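# Seat a staple stick on the open stapler's rail

## Task

Pick up one stick of staples from the tray and put it onto the rail of the open stapler so that it straddles the rail with its legs pointing down, pushed fully down. The stapler must end up upright and flat, resting directly on the table. Release the stick and move the grippers away afterwards.

## Robot and tools

Robot: two Piper arms, left_arm and right_arm, each with a two-finger parallel gripper and a wrist camera (cam_left_wrist, cam_right_wrist). A fixed camera, cam_low, views the table. All images are 896x504.

Frames. The scene frame has its origin at table height, midway between the nominal arm bases, +z up and +x out over the table, with left_arm on the +y side. Camera left/right does not match arm names. Calibrated bases: left_arm at (-0.031, +0.289, 0) m, right_arm at (-0.023, -0.323, 0) m, both nearly unrotated (yaw about -1 degree) and upright. Each arm reports its end_effector_position (metres) and end_effector_quat_wxyz in its own base frame, and its offsets use that base's axes. The reported position is the point between the finger pads, about 5 mm short of the tips. Fingers point along the gripper's +z and close along its y. Printed poses can be off by a few centimetres, more at long reach.

Rows. Every motion argument uses rows of 14 numbers, each in [-1, 1]: dx, dy, dz, rx, ry, rz, opening for left_arm, then the same seven for right_arm. Both arms are always included. The six pose numbers are an offset from that arm's Hand target as it stood when the action or move began, not a pose. 1.0 equals 0.6 m of travel or 180 degrees; rx, ry, rz form one rotation vector, turning about the Hand target's position. The opening is absolute: +1 fully open (0.070 m), -1 closed. Sending 0 for an arm's six pose numbers re-commands its current Hand target; a 0 opening is a real command (half open), so resend the present opening to leave a gripper unchanged.

execute_actions(actions, cameras): actions is a list of actions, each a table of up to 15 rows, one row per 1/30 s step; a short table repeats its last row until 15 steps. Every row counts from the start of its action, so repeating an offset in a later action moves further. An empty list returns the full state. cameras picks which images come back ([] for none, omitted for all).

move(target, speed, blend, opening_speed, blocking, cameras): drives each gripper on a straight line toward target, one 14-number row or a list of up to 15 rows; every row in a list counts from the same starting Hand targets. speed is path speed in m/s (0.002 to 0.5, default 0.25; turning rate up to twice that in rad/s), one value or one per target. blend (m) rounds corners in a list. opening_speed (0.2 or more per second on the -1..1 scale) makes fingers move gradually. blocking=false returns after 0.5 s while the move continues. A move never exceeds 10 s and does not avoid obstacles. The result adds a move: line, e.g. done, off_target, moving, held or fault, plus limits such as paced (pose clipped) or held (steps withheld). done or off_target says nothing about contact.

wait(seconds 0 to 10) lets time pass holding commands. stop brakes a running move. zoom_image(camera, region [x0,y0,x1,y1], at most 504x504 px) enlarges part of a latest image. read_manual gives licence texts only. finished_scene(scene) ends the scene irreversibly; call it only when the stick is seated and released.

Control details. Each step the commanded pose is clipped to within 70 mm and 16 degrees of the measured gripper; the result's Hand target is that clipped command. Grippers often rest short of it; if so, send the remaining distance as an offset. If an arm is pressing on something, command its target back past the gripper to release the push. Avoid paths near an arm's own base, which can flip its shoulder posture. The clearance check blocks commands bringing arms too close, but not fingers closing into the other arm.

Gripping. grip_measured reads the finger opening on the command scale. To hold, command about 0.05 below the reading at first contact for full force (less for lighter). Parts under 2 mm wide get reduced force. Closing fully takes at least about 1 s. Pads push about 20 N each.

Result lines: joint positions (last number = finger opening in m), joint torques (whole drive output, noisy, not pure contact), Hand target, Tool commands, grip_measured, temperatures once changed, plus images.

Hazards. Contact torque at a joint's load limit (21.8 N m for waist, shoulder, elbow; 7.6 N m for the three wrist joints, whose motors give only about 4 N m) stops that arm for 10 s. Motors heat while holding loads, stretching out or pushing at unreachable targets; MOTOR HOT appears from 65 °C and at 80 °C the arm drops for 30 to 60 s. Anything falling off the table fails the task. Avoid drops, releasing moving parts, fast impacts, hard pressing, and arm-to-arm collisions, which can end the scene. Random tugs on held parts or pushes on loose objects may occur. Time passes while you write, so keep moves efficient and smooth.

Each tool is called after "Call:" in YAML: its name, and indented under it one key for each argument.

## Session

Call:
execute_actions:
  actions: []

Call:
zoom_image:
  camera: "cam_low"
  region: [180, 180, 500, 340]

Scene clock: 0.00 s.
left_arm: end_effector_position=(+0.3037, -0.3656, +0.1410) grip_measured=+1.00 end_effector_quat_wxyz=(+0.189, -0.014, +0.980, -0.060) | right_arm: end_effector_position=(+0.3137, +0.0817, +0.2864) grip_measured=+1.00 end_effector_quat_wxyz=(+0.422, -0.038, +0.884, +0.198)
Joint positions: left_arm=[-0.995 2.009 -1.767 0.282 1.119 -1.109 0.07] | right_arm=[-0.022 1.08 -0.991 0.616 0.762 -0.379 0.07]
Joint torques (N m): no reading
Hand target: left_arm +0.3037, -0.3656, +0.1410; +0.189, -0.014, +0.980, -0.060 | right_arm +0.3137, +0.0817, +0.2864; +0.422, -0.038, +0.884, +0.198
Tool commands: left_gripper/opening=+1.0 right_gripper/opening=+1.0

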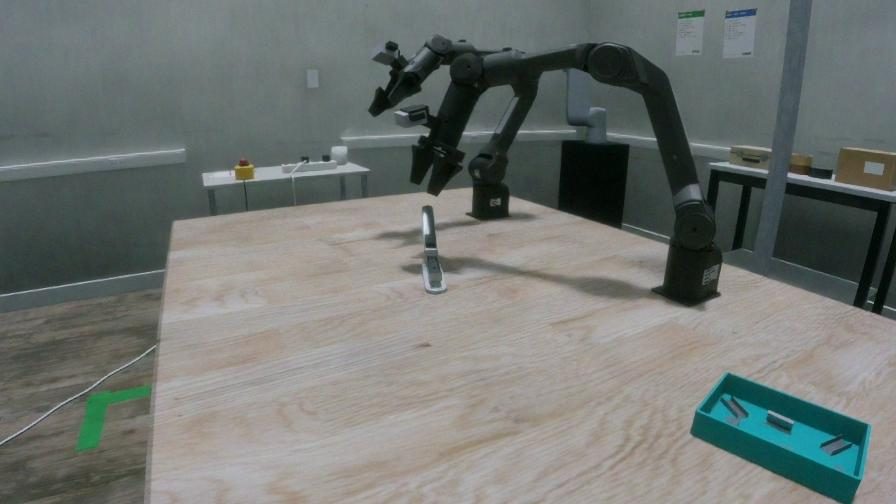

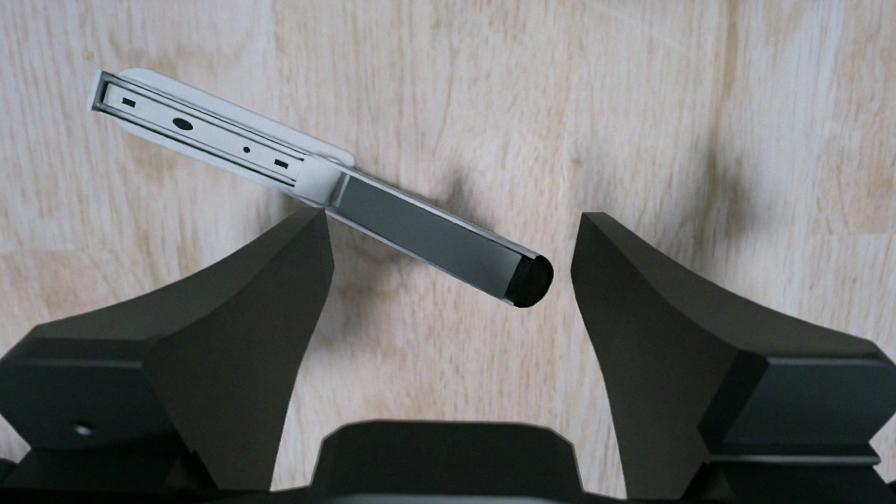

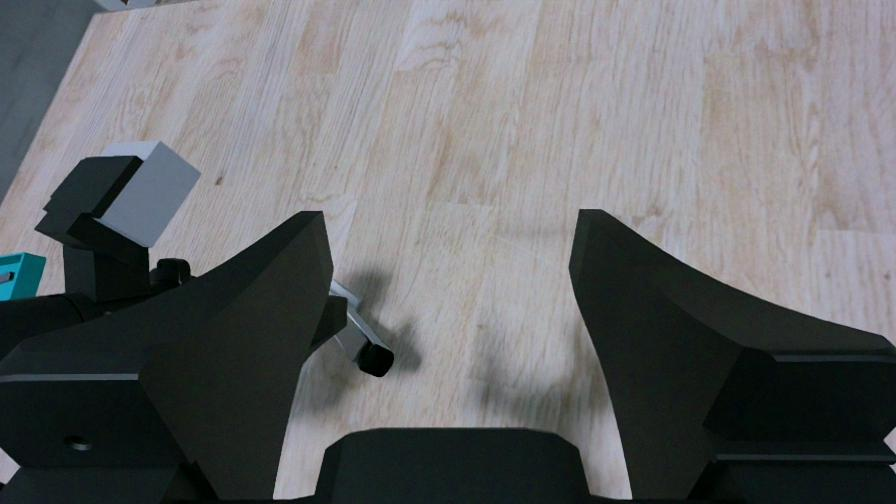

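Scaled by 1.575.

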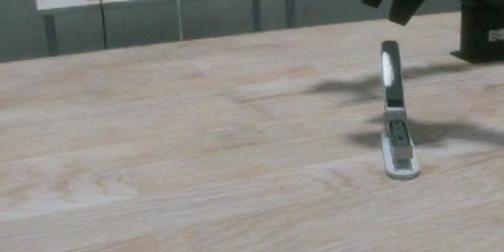

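Call:
move:
  target:
    - [0.0,0.3,0.1,0.02,-0.016,0.08,1,0,0,0,0,0,0,1]
    - [-0.09,0.95,0.0,0.0655,-0.0527,0.2513,1,0,0,0,0,0,0,1]
  speed: 0.3
  blend: 0.05
  cameras: ["cam_left_wrist","cam_low"]

Scene clock: 43.43 s.
left_arm: end_effector_position=(+0.2500, +0.2042, +0.1408) grip_measured=+1.00 end_effector_quat_wxyz=(+0.276, -0.364, +0.882, +0.114) | right_arm: end_effector_position=(+0.3137, +0.0817, +0.2864) grip_measured=+1.00 end_effector_quat_wxyz=(+0.422, -0.038, +0.884, +0.198)
Joint positions: left_arm=[0.623 1.292 -0.785 0.172 0.557 -0.28 0.07] | right_arm=[-0.022 1.08 -0.991 0.616 0.762 -0.379 0.07]
Joint torques (N m): left_arm=[0.78 -2.54 -6.26 0.19 -0.4 0.17] | right_arm=[0.81 -1.56 -4.08 0.36 -0.63 -0.03]
Hand target: left_arm +0.2497, +0.2045, +0.1410; +0.276, -0.365, +0.882, +0.114 | right_arm +0.3137, +0.0817, +0.2864; +0.422, -0.038, +0.884, +0.198
Off the commanded pose: left_arm 0.000 m, 0 deg | right_arm 0.000 m, 0 deg.
move: done
Images, in order: cam_low, cam_left_wrist.

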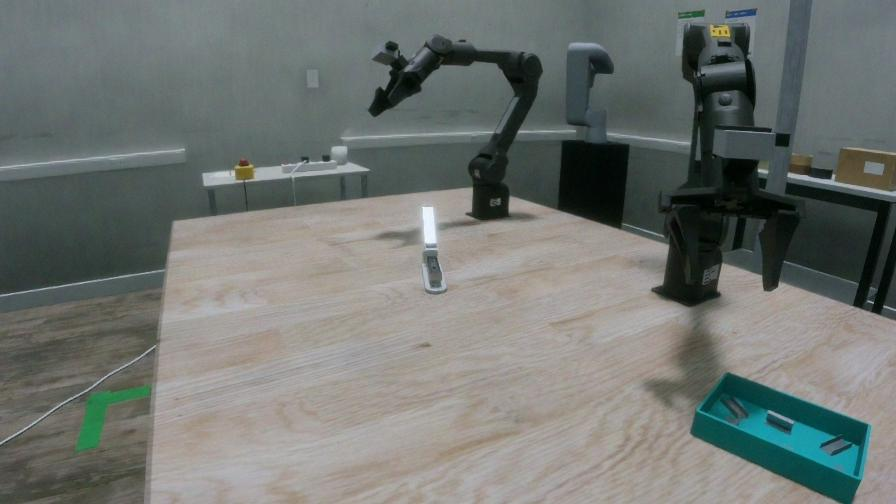

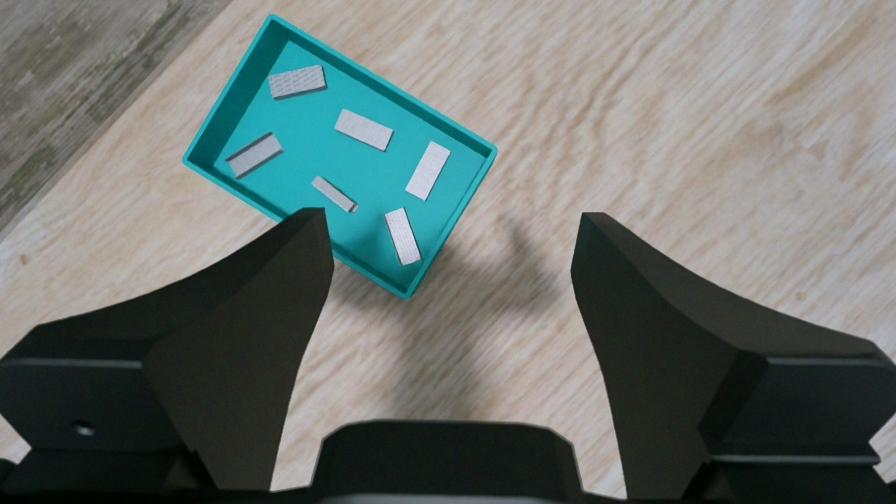

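Call:
zoom_image:
  camera: "cam_left_wrist"
  region: [180, 10, 500, 190]

Call:
zoom_image:
  camera: "cam_left_wrist"
  region: [290, 120, 500, 300]

Scaled by 1.575.

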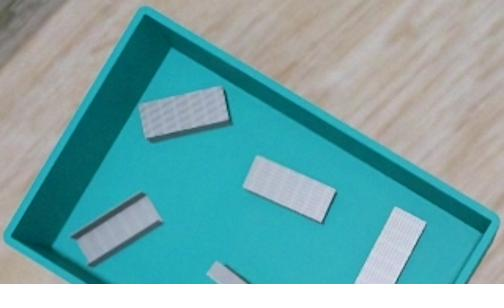

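Scaled by 2.400.

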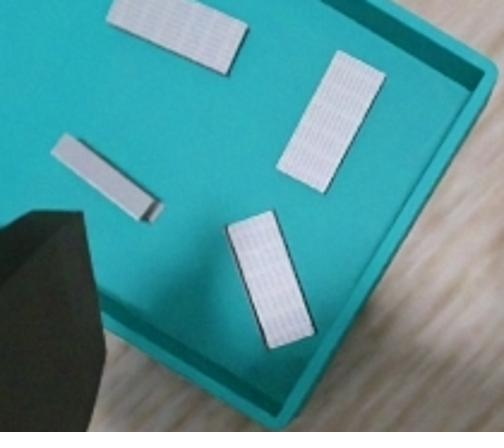

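Call:
move:
  target: [0.0205,0.1492,-0.0683,-0.2007,0.0392,0.3657,-0.43,0,0,0,0,0,0,1]
  speed: 0.25
  cameras: ["cam_left_wrist","cam_low"]

Call:
zoom_image:
  camera: "cam_left_wrist"
  region: [320, 20, 620, 240]

Call:
zoom_image:
  camera: "cam_low"
  region: [660, 330, 896, 504]

Scene clock: 133.30 s.
left_arm: end_effector_position=(+0.2618, +0.2940, +0.0995) grip_measured=-0.43 end_effector_quat_wxyz=(-0.027, +0.834, -0.551, +0.004) | right_arm: end_effector_position=(+0.3137, +0.0817, +0.2864) grip_measured=+1.00 end_effector_quat_wxyz=(+0.422, -0.038, +0.884, +0.198)
Joint positions: left_arm=[0.843 1.93 -1.543 0.001 1.216 -1.13 0.02] | right_arm=[-0.022 1.08 -0.991 0.616 0.762 -0.379 0.07]
Joint torques (N m): left_arm=[-0.15 -5.87 -5.94 0.11 0.01 0.48] | right_arm=[0.55 -1.71 -3.9 0.35 -0.57 -0.04]
Hand target: left_arm +0.2620, +0.2940, +0.1000; +0.000, +0.834, -0.552, +0.000 | right_arm +0.3137, +0.0817, +0.2864; +0.422, -0.038, +0.884, +0.198
Off the commanded pose: left_arm 0.001 m, 3 deg | right_arm 0.000 m, 0 deg.
joint sent to its limit (left arm) — joint 5 (wrist pitch), upper limit. The joint targets are off in orientation, not in position.
move: off_target (left_arm)
Images, in order: cam_low, cam_left_wrist.

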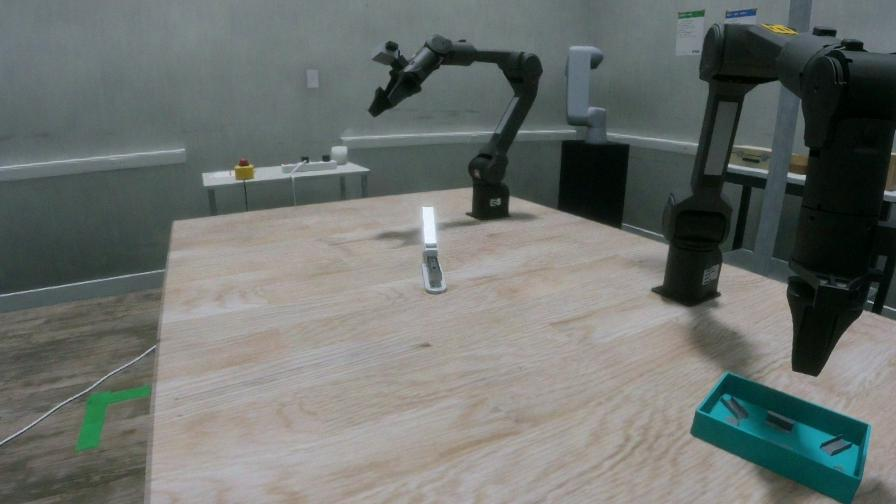

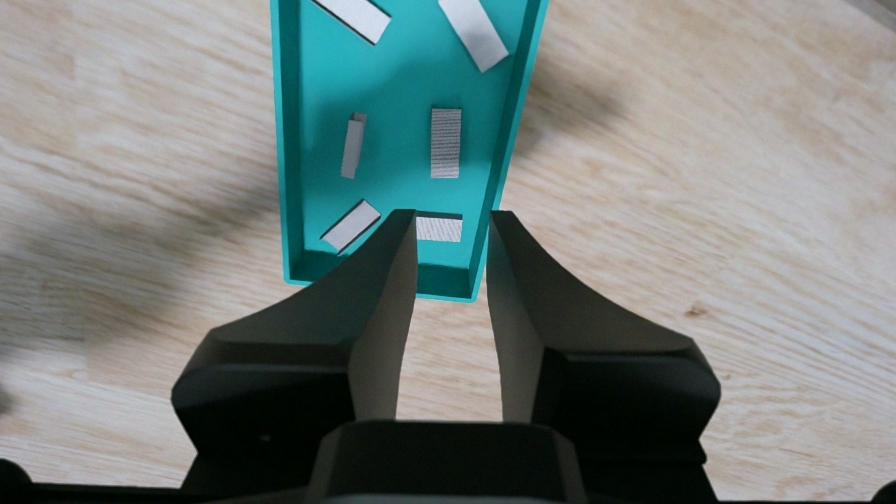

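Scaled by 1.680.

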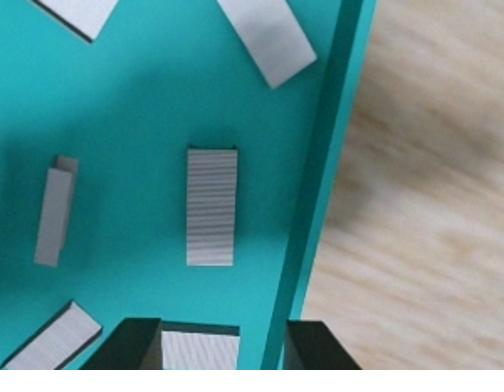

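Scaled by 2.136.

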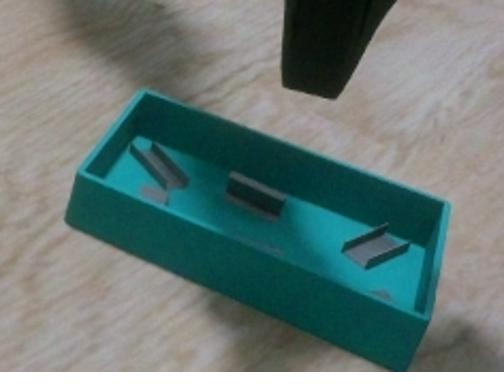

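Call:
move:
  target: [-0.0017,0.0025,-0.11,0,0,-0.0094,-0.43,0,0,0,0,0,0,1]
  speed: 0.1
  cameras: ["cam_left_wrist","cam_low"]

Call:
zoom_image:
  camera: "cam_left_wrist"
  region: [340, 80, 580, 300]

Call:
zoom_image:
  camera: "cam_low"
  region: [660, 330, 896, 504]

Scene clock: 187.27 s.
left_arm: end_effector_position=(+0.2608, +0.2951, +0.0327) grip_measured=-0.43 end_effector_quat_wxyz=(+0.001, +0.826, -0.564, +0.000) | right_arm: end_effector_position=(+0.3137, +0.0817, +0.2864) grip_measured=+1.00 end_effector_quat_wxyz=(+0.422, -0.038, +0.884, +0.198)
Joint positions: left_arm=[0.847 2.048 -1.458 0.001 1.07 -1.096 0.02] | right_arm=[-0.022 1.08 -0.991 0.616 0.762 -0.379 0.07]
Joint torques (N m): left_arm=[0.69 -7.54 -6.03 -0.09 0.07 0.3] | right_arm=[0.79 -1.44 -3.99 0.28 -0.62 -0.04]
Hand target: left_arm +0.2610, +0.2955, +0.0340; +0.000, +0.826, -0.564, +0.000 | right_arm +0.3137, +0.0817, +0.2864; +0.422, -0.038, +0.884, +0.198
Off the commanded pose: left_arm 0.001 m, 0 deg | right_arm 0.000 m, 0 deg.
move: done
Images, in order: cam_low, cam_left_wrist.

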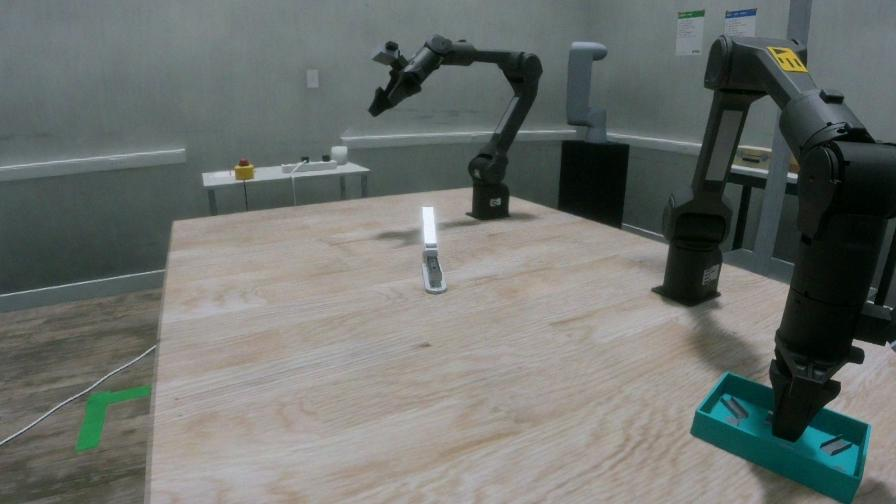

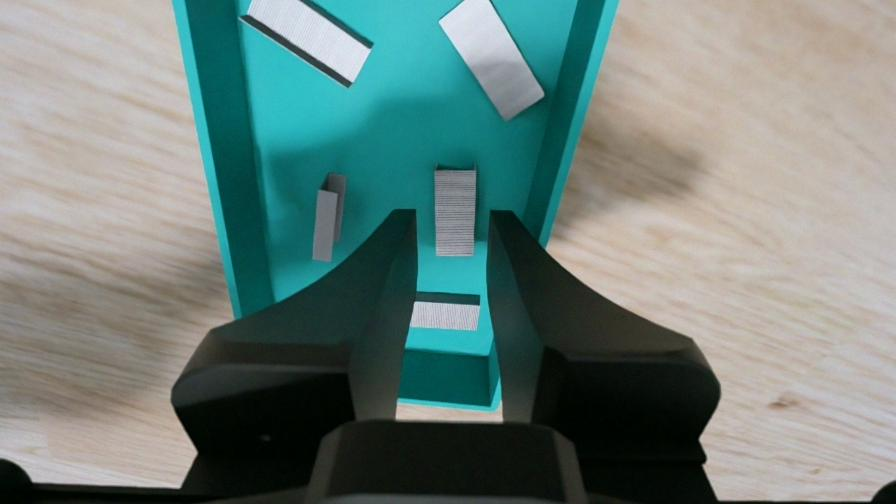

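Scaled by 2.100.

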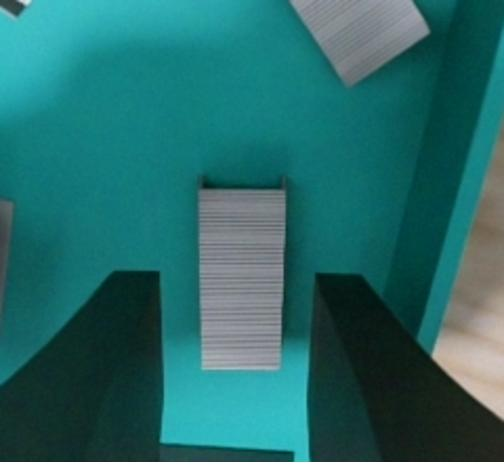

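Scaled by 2.136.

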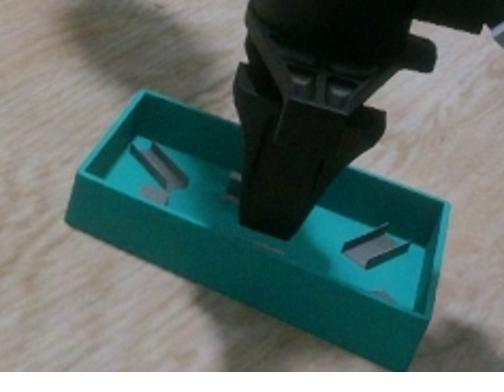

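Call:
move:
  target: [0,0,-0.03,0,0,0,-0.43,0,0,0,0,0,0,1]
  speed: 0.03
  cameras: ["cam_left_wrist"]

Call:
zoom_image:
  camera: "cam_left_wrist"
  region: [340, 120, 600, 340]

Scene clock: 201.63 s.
left_arm: end_effector_position=(+0.2612, +0.2955, +0.0160) grip_measured=-0.43 end_effector_quat_wxyz=(-0.001, +0.826, -0.564, +0.000) | right_arm: end_effector_position=(+0.3137, +0.0817, +0.2864) grip_measured=+1.00 end_effector_quat_wxyz=(+0.422, -0.038, +0.884, +0.198)
Joint positions: left_arm=[0.847 2.073 -1.428 0.001 1.011 -1.096 0.02] | right_arm=[-0.022 1.08 -0.991 0.616 0.762 -0.379 0.07]
Joint torques (N m): left_arm=[0.67 -6.34 -5.04 0.02 0.02 0.16] | right_arm=[0.6 -1.46 -3.87 0.35 -0.58 -0.01]
Hand target: left_arm +0.2610, +0.2955, +0.0160; +0.000, +0.826, -0.564, +0.000 | right_arm +0.3137, +0.0817, +0.2864; +0.422, -0.038, +0.884, +0.198
Off the commanded pose: left_arm 0.000 m, 0 deg | right_arm 0.000 m, 0 deg.
move: done
Images, in order: cam_left_wrist.

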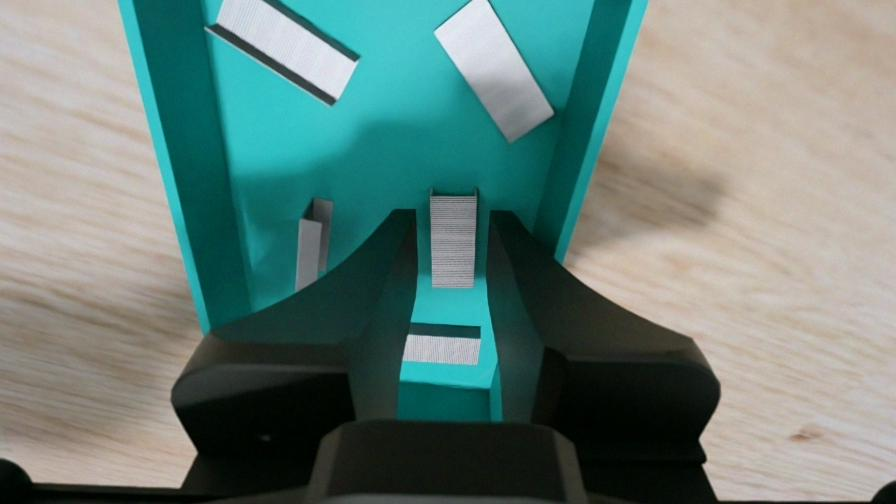

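Scaled by 1.938.

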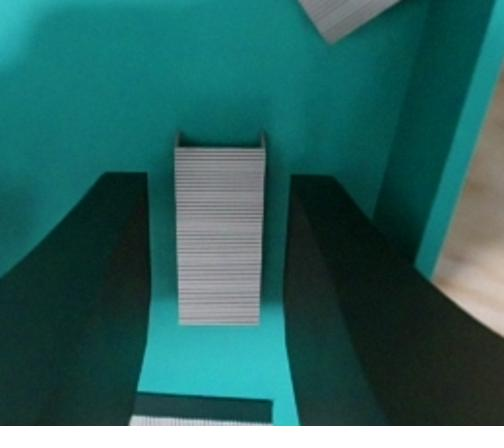

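Call:
move:
  target: [0,0,-0.0115,0,0,0,-0.43,0,0,0,0,0,0,1]
  speed: 0.015
  cameras: []

Call:
execute_actions:
  actions: []
  cameras: []

Call:
move:
  target: [0,0,-0.003,0,0,0,-0.43,0,0,0,0,0,0,1]
  speed: 0.01
  cameras: []

Call:
execute_actions:
  actions: []
  cameras: ["cam_left_wrist"]

Scene clock: 211.20 s.
Off the commanded pose: left_arm 0.000 m, 0 deg | right_arm 0.000 m, 0 deg.
move: done

Scene clock: 211.20 s.
Tool commands: left_gripper/opening=-0.43 right_gripper/opening=+1.0
Off the commanded pose: left_arm 0.000 m, 0 deg | right_arm 0.000 m, 0 deg.
No camera images: "cameras" was empty.

Scene clock: 211.90 s.
Off the commanded pose: left_arm 0.000 m, 0 deg | right_arm 0.000 m, 0 deg.
move: done

Scene clock: 211.90 s.
left_arm: end_effector_position=(+0.2612, +0.2955, +0.0077) grip_measured=-0.43 end_effector_quat_wxyz=(-0.001, +0.826, -0.564, +0.000) | right_arm: end_effector_position=(+0.3137, +0.0817, +0.2864) grip_measured=+1.00 end_effector_quat_wxyz=(+0.422, -0.038, +0.884, +0.198)
Joint positions: left_arm=[0.847 2.087 -1.415 0.001 0.984 -1.096 0.02] | right_arm=[-0.022 1.08 -0.991 0.616 0.762 -0.379 0.07]
Joint torques (N m): left_arm=[0.91 -5.9 -4.46 0.11 -0.14 0.15] | right_arm=[0.74 -1.64 -3.85 0.35 -0.58 -0.05]
Hand target: left_arm +0.2610, +0.2955, +0.0073; +0.000, +0.826, -0.564, +0.000 | right_arm +0.3137, +0.0817, +0.2864; +0.422, -0.038, +0.884, +0.198
Tool commands: left_gripper/opening=-0.43 right_gripper/opening=+1.0
Off the commanded pose: left_arm 0.000 m, 0 deg | right_arm 0.000 m, 0 deg.
Images, in order (width x height): cam_left_wrist 896x504.

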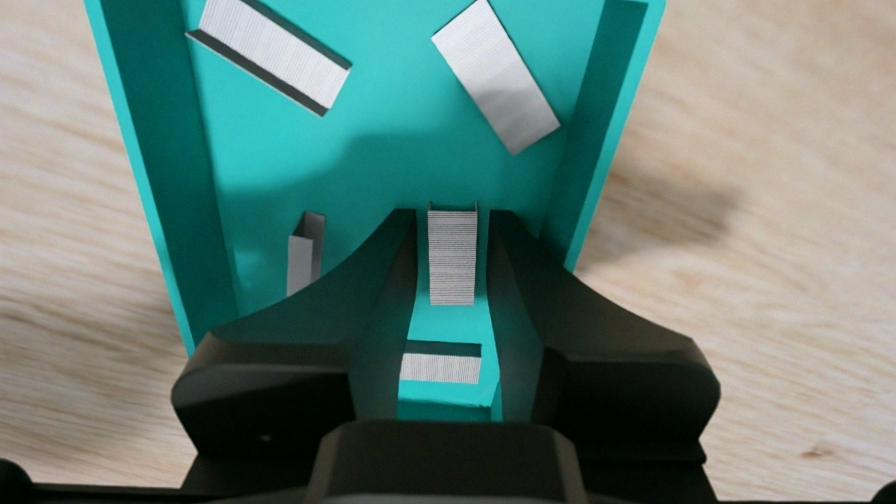

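Call:
move:
  target: [0,0,-0.0025,0,0,0,-0.43,0,0,0,0,0,0,1]
  speed: 0.01
  cameras: ["cam_left_wrist"]

Scene clock: 218.47 s.
left_arm: end_effector_position=(+0.2613, +0.2956, +0.0069) grip_measured=-0.43 end_effector_quat_wxyz=(-0.001, +0.826, -0.564, +0.000) | right_arm: end_effector_position=(+0.3137, +0.0817, +0.2864) grip_measured=+1.00 end_effector_quat_wxyz=(+0.422, -0.038, +0.884, +0.198)
Joint positions: left_arm=[0.847 2.088 -1.413 0.001 0.981 -1.096 0.02] | right_arm=[-0.022 1.08 -0.991 0.616 0.762 -0.379 0.07]
Joint torques (N m): left_arm=[0.51 -4.17 -3.39 0.09 -0.46 0.19] | right_arm=[0.79 -1.76 -3.98 0.35 -0.61 0.01]
Hand target: left_arm +0.2610, +0.2955, +0.0058; +0.000, +0.826, -0.564, +0.000 | right_arm +0.3137, +0.0817, +0.2864; +0.422, -0.038, +0.884, +0.198
Off the commanded pose: left_arm 0.001 m, 0 deg | right_arm 0.000 m, 0 deg.
move: done
Images, in order: cam_left_wrist.

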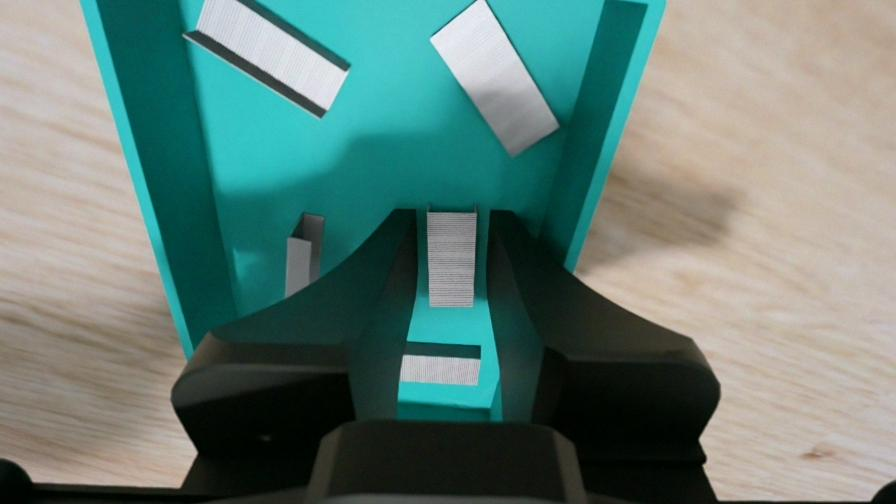

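Call:
move:
  target:
    - [0,0,0.0078,0,0,0,-0.43,0,0,0,0,0,0,1]
    - [0,0,0.0078,0,0,0,-0.69,0,0,0,0,0,0,1]
  speed: 0.03
  opening_speed: 0.35
  cameras: ["cam_left_wrist"]

Call:
zoom_image:
  camera: "cam_left_wrist"
  region: [380, 180, 520, 330]

Scene clock: 228.47 s.
left_arm: end_effector_position=(+0.2609, +0.2952, +0.0101) grip_measured=-0.64 end_effector_quat_wxyz=(+0.000, +0.826, -0.564, +0.000) | right_arm: end_effector_position=(+0.3137, +0.0817, +0.2864) grip_measured=+1.00 end_effector_quat_wxyz=(+0.422, -0.038, +0.884, +0.198)
Joint positions: left_arm=[0.847 2.083 -1.419 0.001 0.994 -1.096 0.013] | right_arm=[-0.022 1.08 -0.991 0.616 0.762 -0.379 0.07]
Joint torques (N m): left_arm=[0.7 -7.59 -5.71 0.08 -0.16 0.26] | right_arm=[0.58 -1.58 -3.99 0.29 -0.56 -0.01]
Hand target: left_arm +0.2610, +0.2955, +0.0105; +0.000, +0.826, -0.564, +0.000 | right_arm +0.3137, +0.0817, +0.2864; +0.422, -0.038, +0.884, +0.198
Off the commanded pose: left_arm 0.000 m, 0 deg | right_arm 0.000 m, 0 deg.
move: done
Images, in order: cam_left_wrist.

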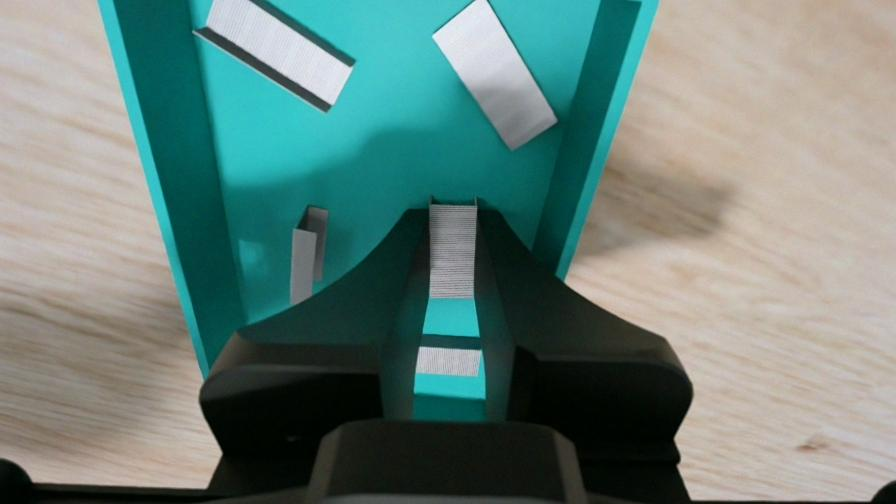

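Scaled by 3.360.

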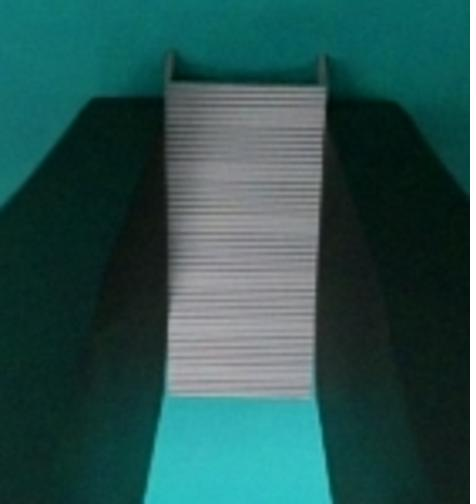

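Call:
move:
  target:
    - [0,0,0.14,0,0,0,-0.69,0,0,0,0,0,0,1]
    - [0.07,-0.45,0.16,0,0,-0.125,-0.69,0,0,0,0,0,0,1]
    - [0.1372,-0.9178,0.108,0,0,-0.2494,-0.69,0,0,0,0,0,0,1]
  speed: [0.12,0.25,0.25]
  blend: 0.03
  cameras: ["cam_left_wrist","cam_low"]

Call:
zoom_image:
  camera: "cam_left_wrist"
  region: [350, 100, 550, 330]

Call:
zoom_image:
  camera: "cam_low"
  region: [370, 170, 490, 300]

Scene clock: 260.77 s.
left_arm: end_effector_position=(+0.3431, -0.2553, +0.0745) grip_measured=-0.64 end_effector_quat_wxyz=(+0.009, -0.547, +0.837, -0.022) | right_arm: end_effector_position=(+0.3137, +0.0817, +0.2864) grip_measured=+1.00 end_effector_quat_wxyz=(+0.422, -0.038, +0.884, +0.198)
Joint positions: left_arm=[-0.641 2.08 -1.687 0.001 1.216 -1.798 0.013] | right_arm=[-0.022 1.08 -0.991 0.616 0.762 -0.379 0.07]
Joint torques (N m): left_arm=[0.79 -8.01 -4.99 0.08 -0.04 0.2] | right_arm=[0.69 -1.62 -3.92 0.28 -0.57 0]
Hand target: left_arm +0.3433, -0.2552, +0.0753; +0.001, -0.548, +0.837, +0.000 | right_arm +0.3137, +0.0817, +0.2864; +0.422, -0.038, +0.884, +0.198
Off the commanded pose: left_arm 0.001 m, 3 deg | right_arm 0.000 m, 0 deg.
joint sent to its limit (left arm) — joint 5 (wrist pitch), upper limit. The joint targets are off in orientation, not in position.
move: off_target (left_arm)
Images, in order: cam_low, cam_left_wrist.

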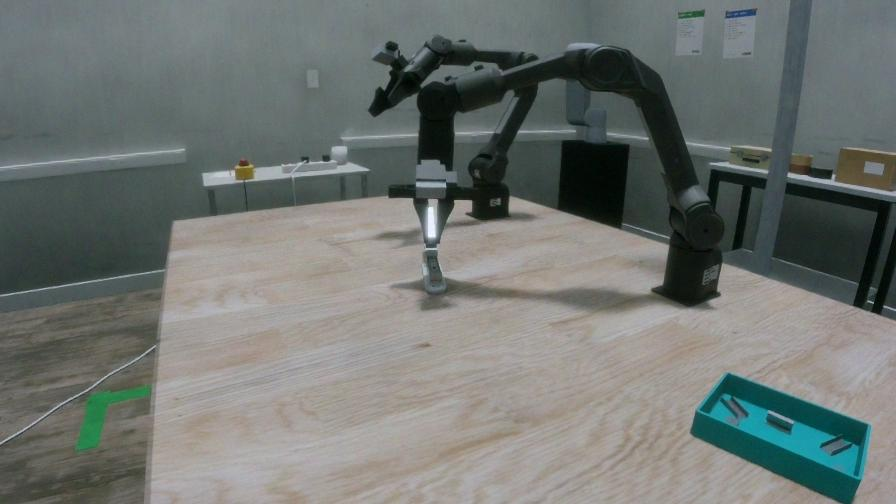

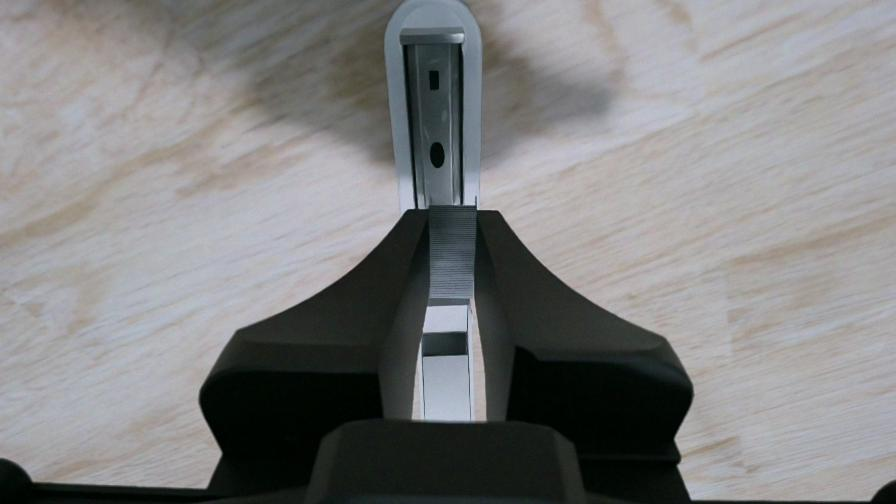

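Scaled by 2.191.

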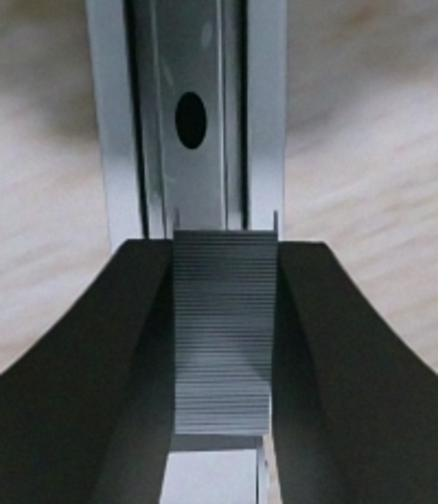

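Scaled by 3.877.

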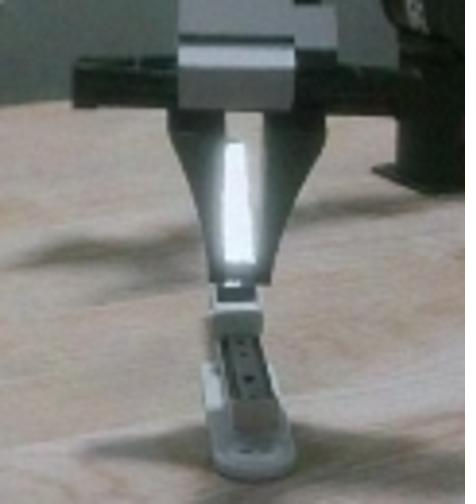

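Call:
move:
  target: [-0.0077,-0.0018,-0.0422,0,0,0.0056,-0.69,0,0,0,0,0,0,1]
  speed: 0.06
  cameras: ["cam_left_wrist","cam_low"]

Call:
zoom_image:
  camera: "cam_left_wrist"
  region: [400, 60, 500, 160]

Call:
zoom_image:
  camera: "cam_left_wrist"
  region: [400, 130, 500, 230]

Call:
zoom_image:
  camera: "cam_left_wrist"
  region: [400, 200, 500, 300]

Call:
zoom_image:
  camera: "cam_left_wrist"
  region: [400, 290, 500, 390]

Call:
zoom_image:
  camera: "cam_low"
  region: [400, 220, 470, 300]

Scene clock: 310.57 s.
left_arm: end_effector_position=(+0.3388, -0.2562, +0.0494) grip_measured=-0.64 end_effector_quat_wxyz=(+0.000, -0.555, +0.832, +0.001) | right_arm: end_effector_position=(+0.3137, +0.0817, +0.2864) grip_measured=+1.00 end_effector_quat_wxyz=(+0.422, -0.038, +0.884, +0.198)
Joint positions: left_arm=[-0.648 2.133 -1.676 0.001 1.202 -1.825 0.013] | right_arm=[-0.022 1.08 -0.991 0.616 0.762 -0.379 0.07]
Joint torques (N m): left_arm=[-0.27 -7.82 -5.54 0.04 -0.09 0.31] | right_arm=[0.53 -1.41 -3.99 0.25 -0.55 -0.01]
Hand target: left_arm +0.3387, -0.2563, +0.0499; +0.001, -0.555, +0.832, +0.000 | right_arm +0.3137, +0.0817, +0.2864; +0.422, -0.038, +0.884, +0.198
Off the commanded pose: left_arm 0.001 m, 0 deg | right_arm 0.000 m, 0 deg.
move: done
Images, in order: cam_low, cam_left_wrist.

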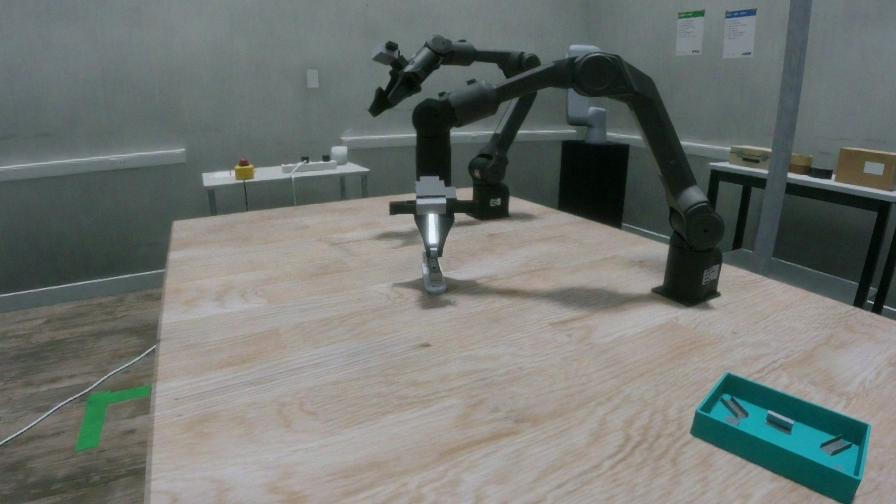

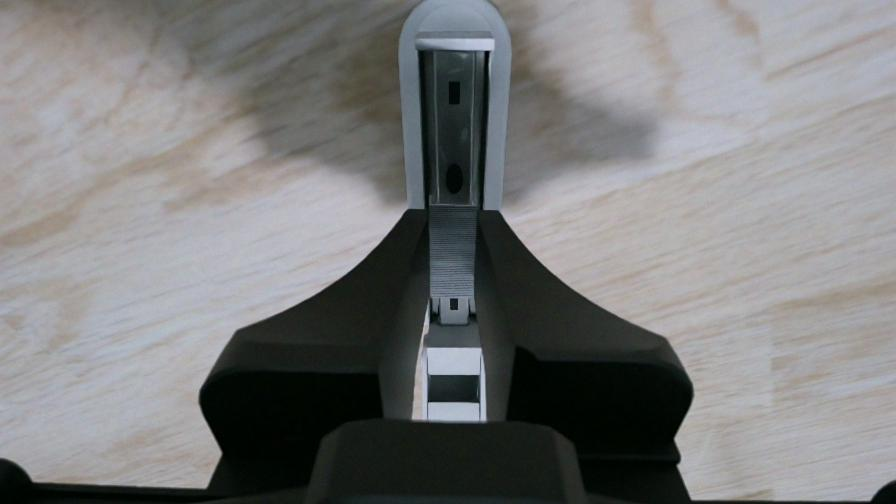

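Scaled by 5.040.

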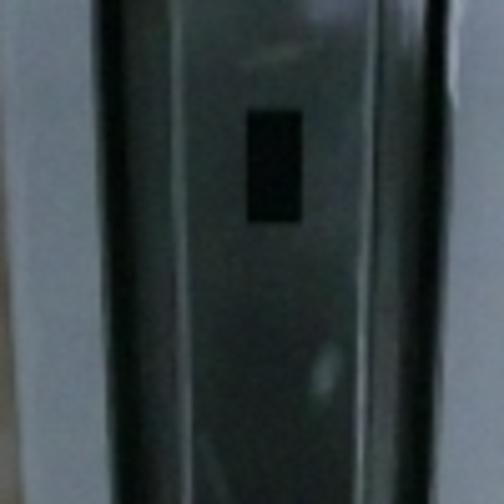

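Scaled by 5.040.

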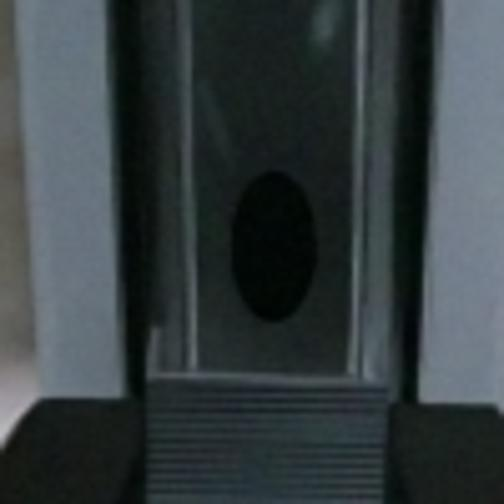

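Scaled by 5.040.

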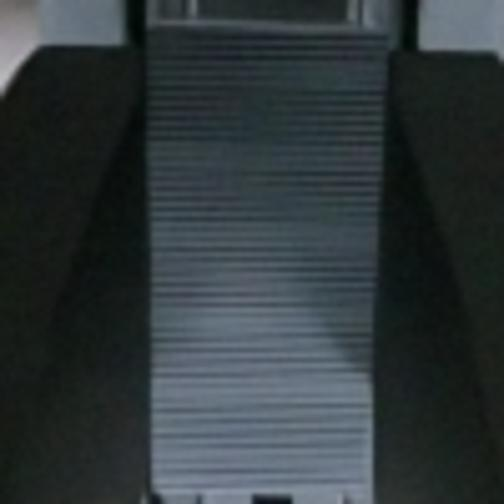

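Scaled by 5.040.

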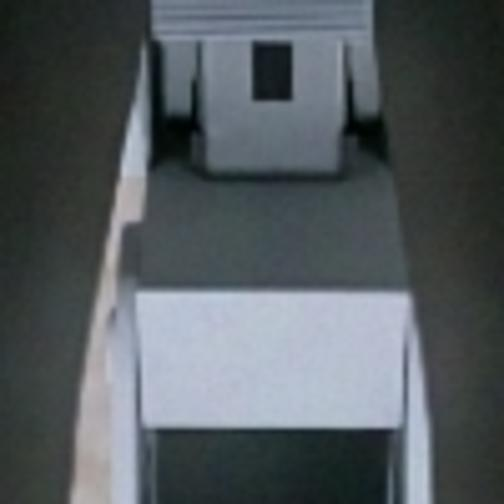

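Scaled by 6.300.

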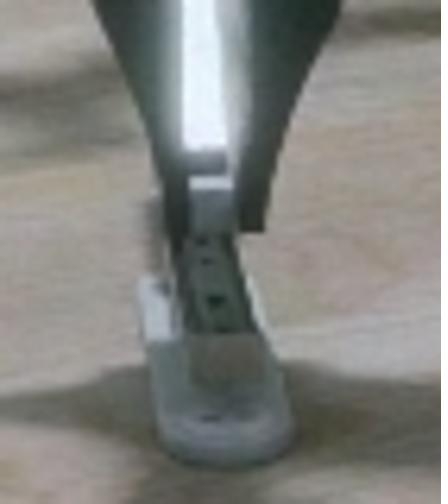

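Call:
move:
  target: [0.0007,-0.0003,-0.0108,0,0,0.0033,-0.69,0,0,0,0,0,0,1]
  speed: 0.03
  cameras: ["cam_left_wrist","cam_low"]

Call:
zoom_image:
  camera: "cam_left_wrist"
  region: [400, 60, 500, 160]

Call:
zoom_image:
  camera: "cam_left_wrist"
  region: [400, 130, 500, 230]

Call:
zoom_image:
  camera: "cam_left_wrist"
  region: [400, 200, 500, 300]

Call:
zoom_image:
  camera: "cam_left_wrist"
  region: [400, 290, 500, 390]

Call:
zoom_image:
  camera: "cam_low"
  region: [400, 220, 470, 300]

Scene clock: 345.90 s.
left_arm: end_effector_position=(+0.3392, -0.2565, +0.0435) grip_measured=-0.64 end_effector_quat_wxyz=(+0.001, -0.559, +0.829, +0.000) | right_arm: end_effector_position=(+0.3137, +0.0817, +0.2864) grip_measured=+1.00 end_effector_quat_wxyz=(+0.422, -0.038, +0.884, +0.198)
Joint positions: left_arm=[-0.648 2.141 -1.665 0.001 1.182 -1.835 0.013] | right_arm=[-0.022 1.08 -0.991 0.616 0.762 -0.379 0.07]
Joint torques (N m): left_arm=[-0.2 -6.15 -5.01 0.14 -0.04 0.17] | right_arm=[0.6 -1.52 -3.86 0.29 -0.54 0.04]
Hand target: left_arm +0.3391, -0.2565, +0.0435; +0.001, -0.559, +0.829, +0.000 | right_arm +0.3137, +0.0817, +0.2864; +0.422, -0.038, +0.884, +0.198
Off the commanded pose: left_arm 0.000 m, 0 deg | right_arm 0.000 m, 0 deg.
move: done
Images, in order: cam_low, cam_left_wrist.

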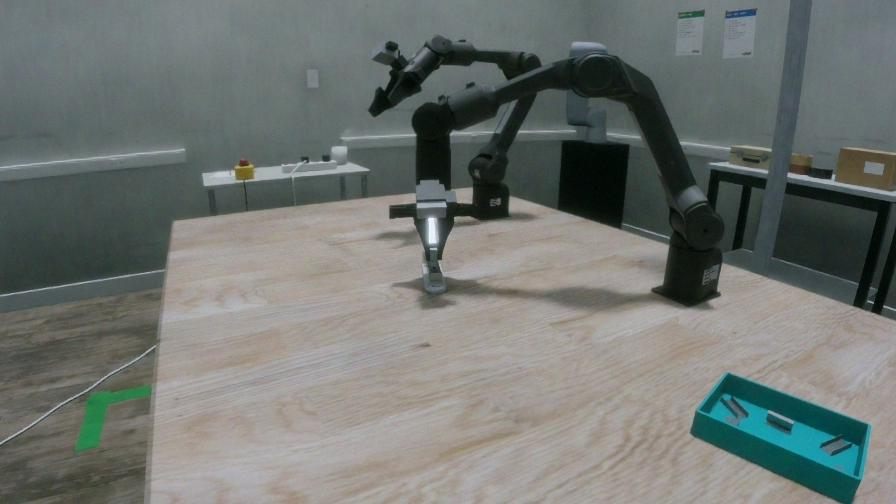

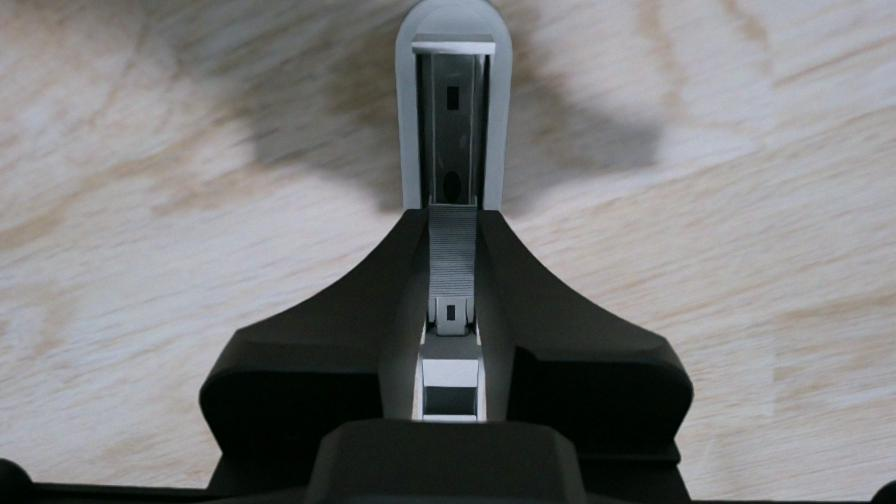

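Scaled by 5.040.

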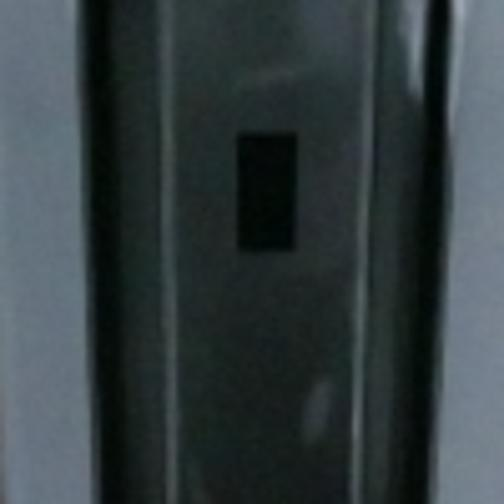

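Scaled by 5.040.

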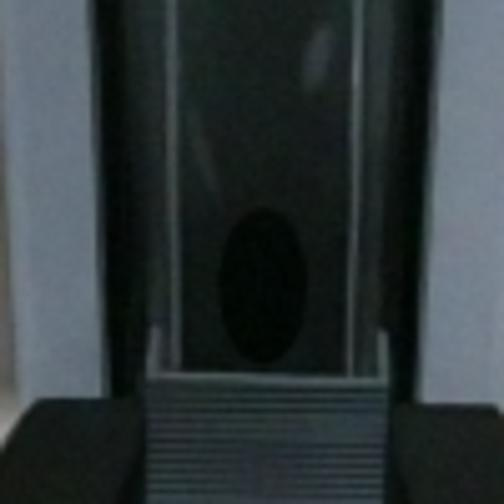

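Scaled by 5.040.

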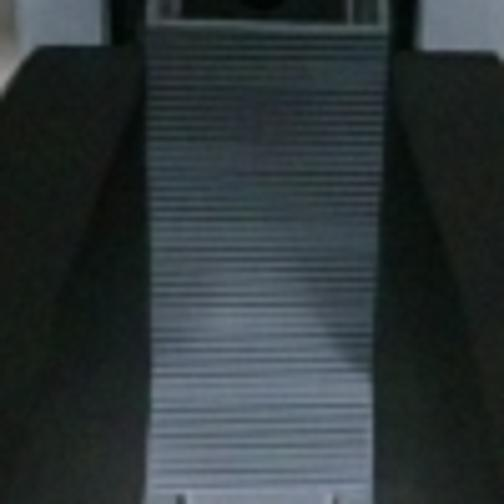

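Scaled by 5.040.

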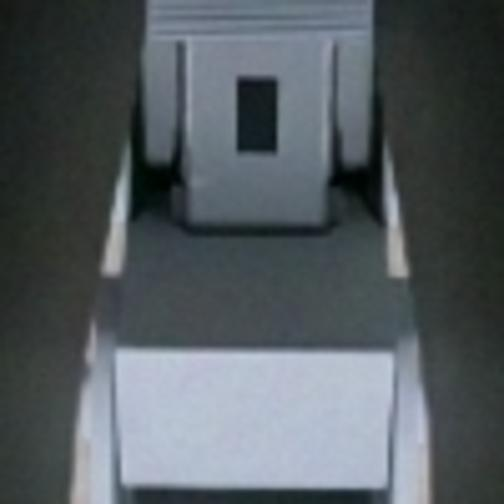

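Scaled by 6.300.

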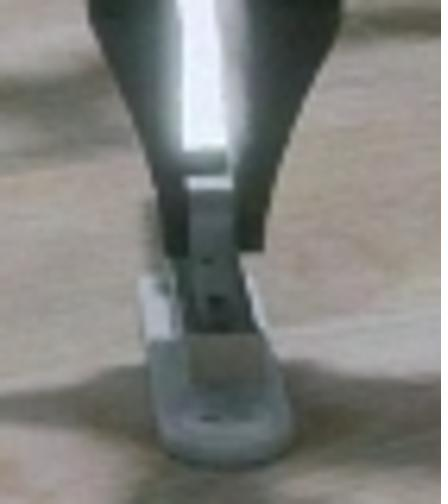

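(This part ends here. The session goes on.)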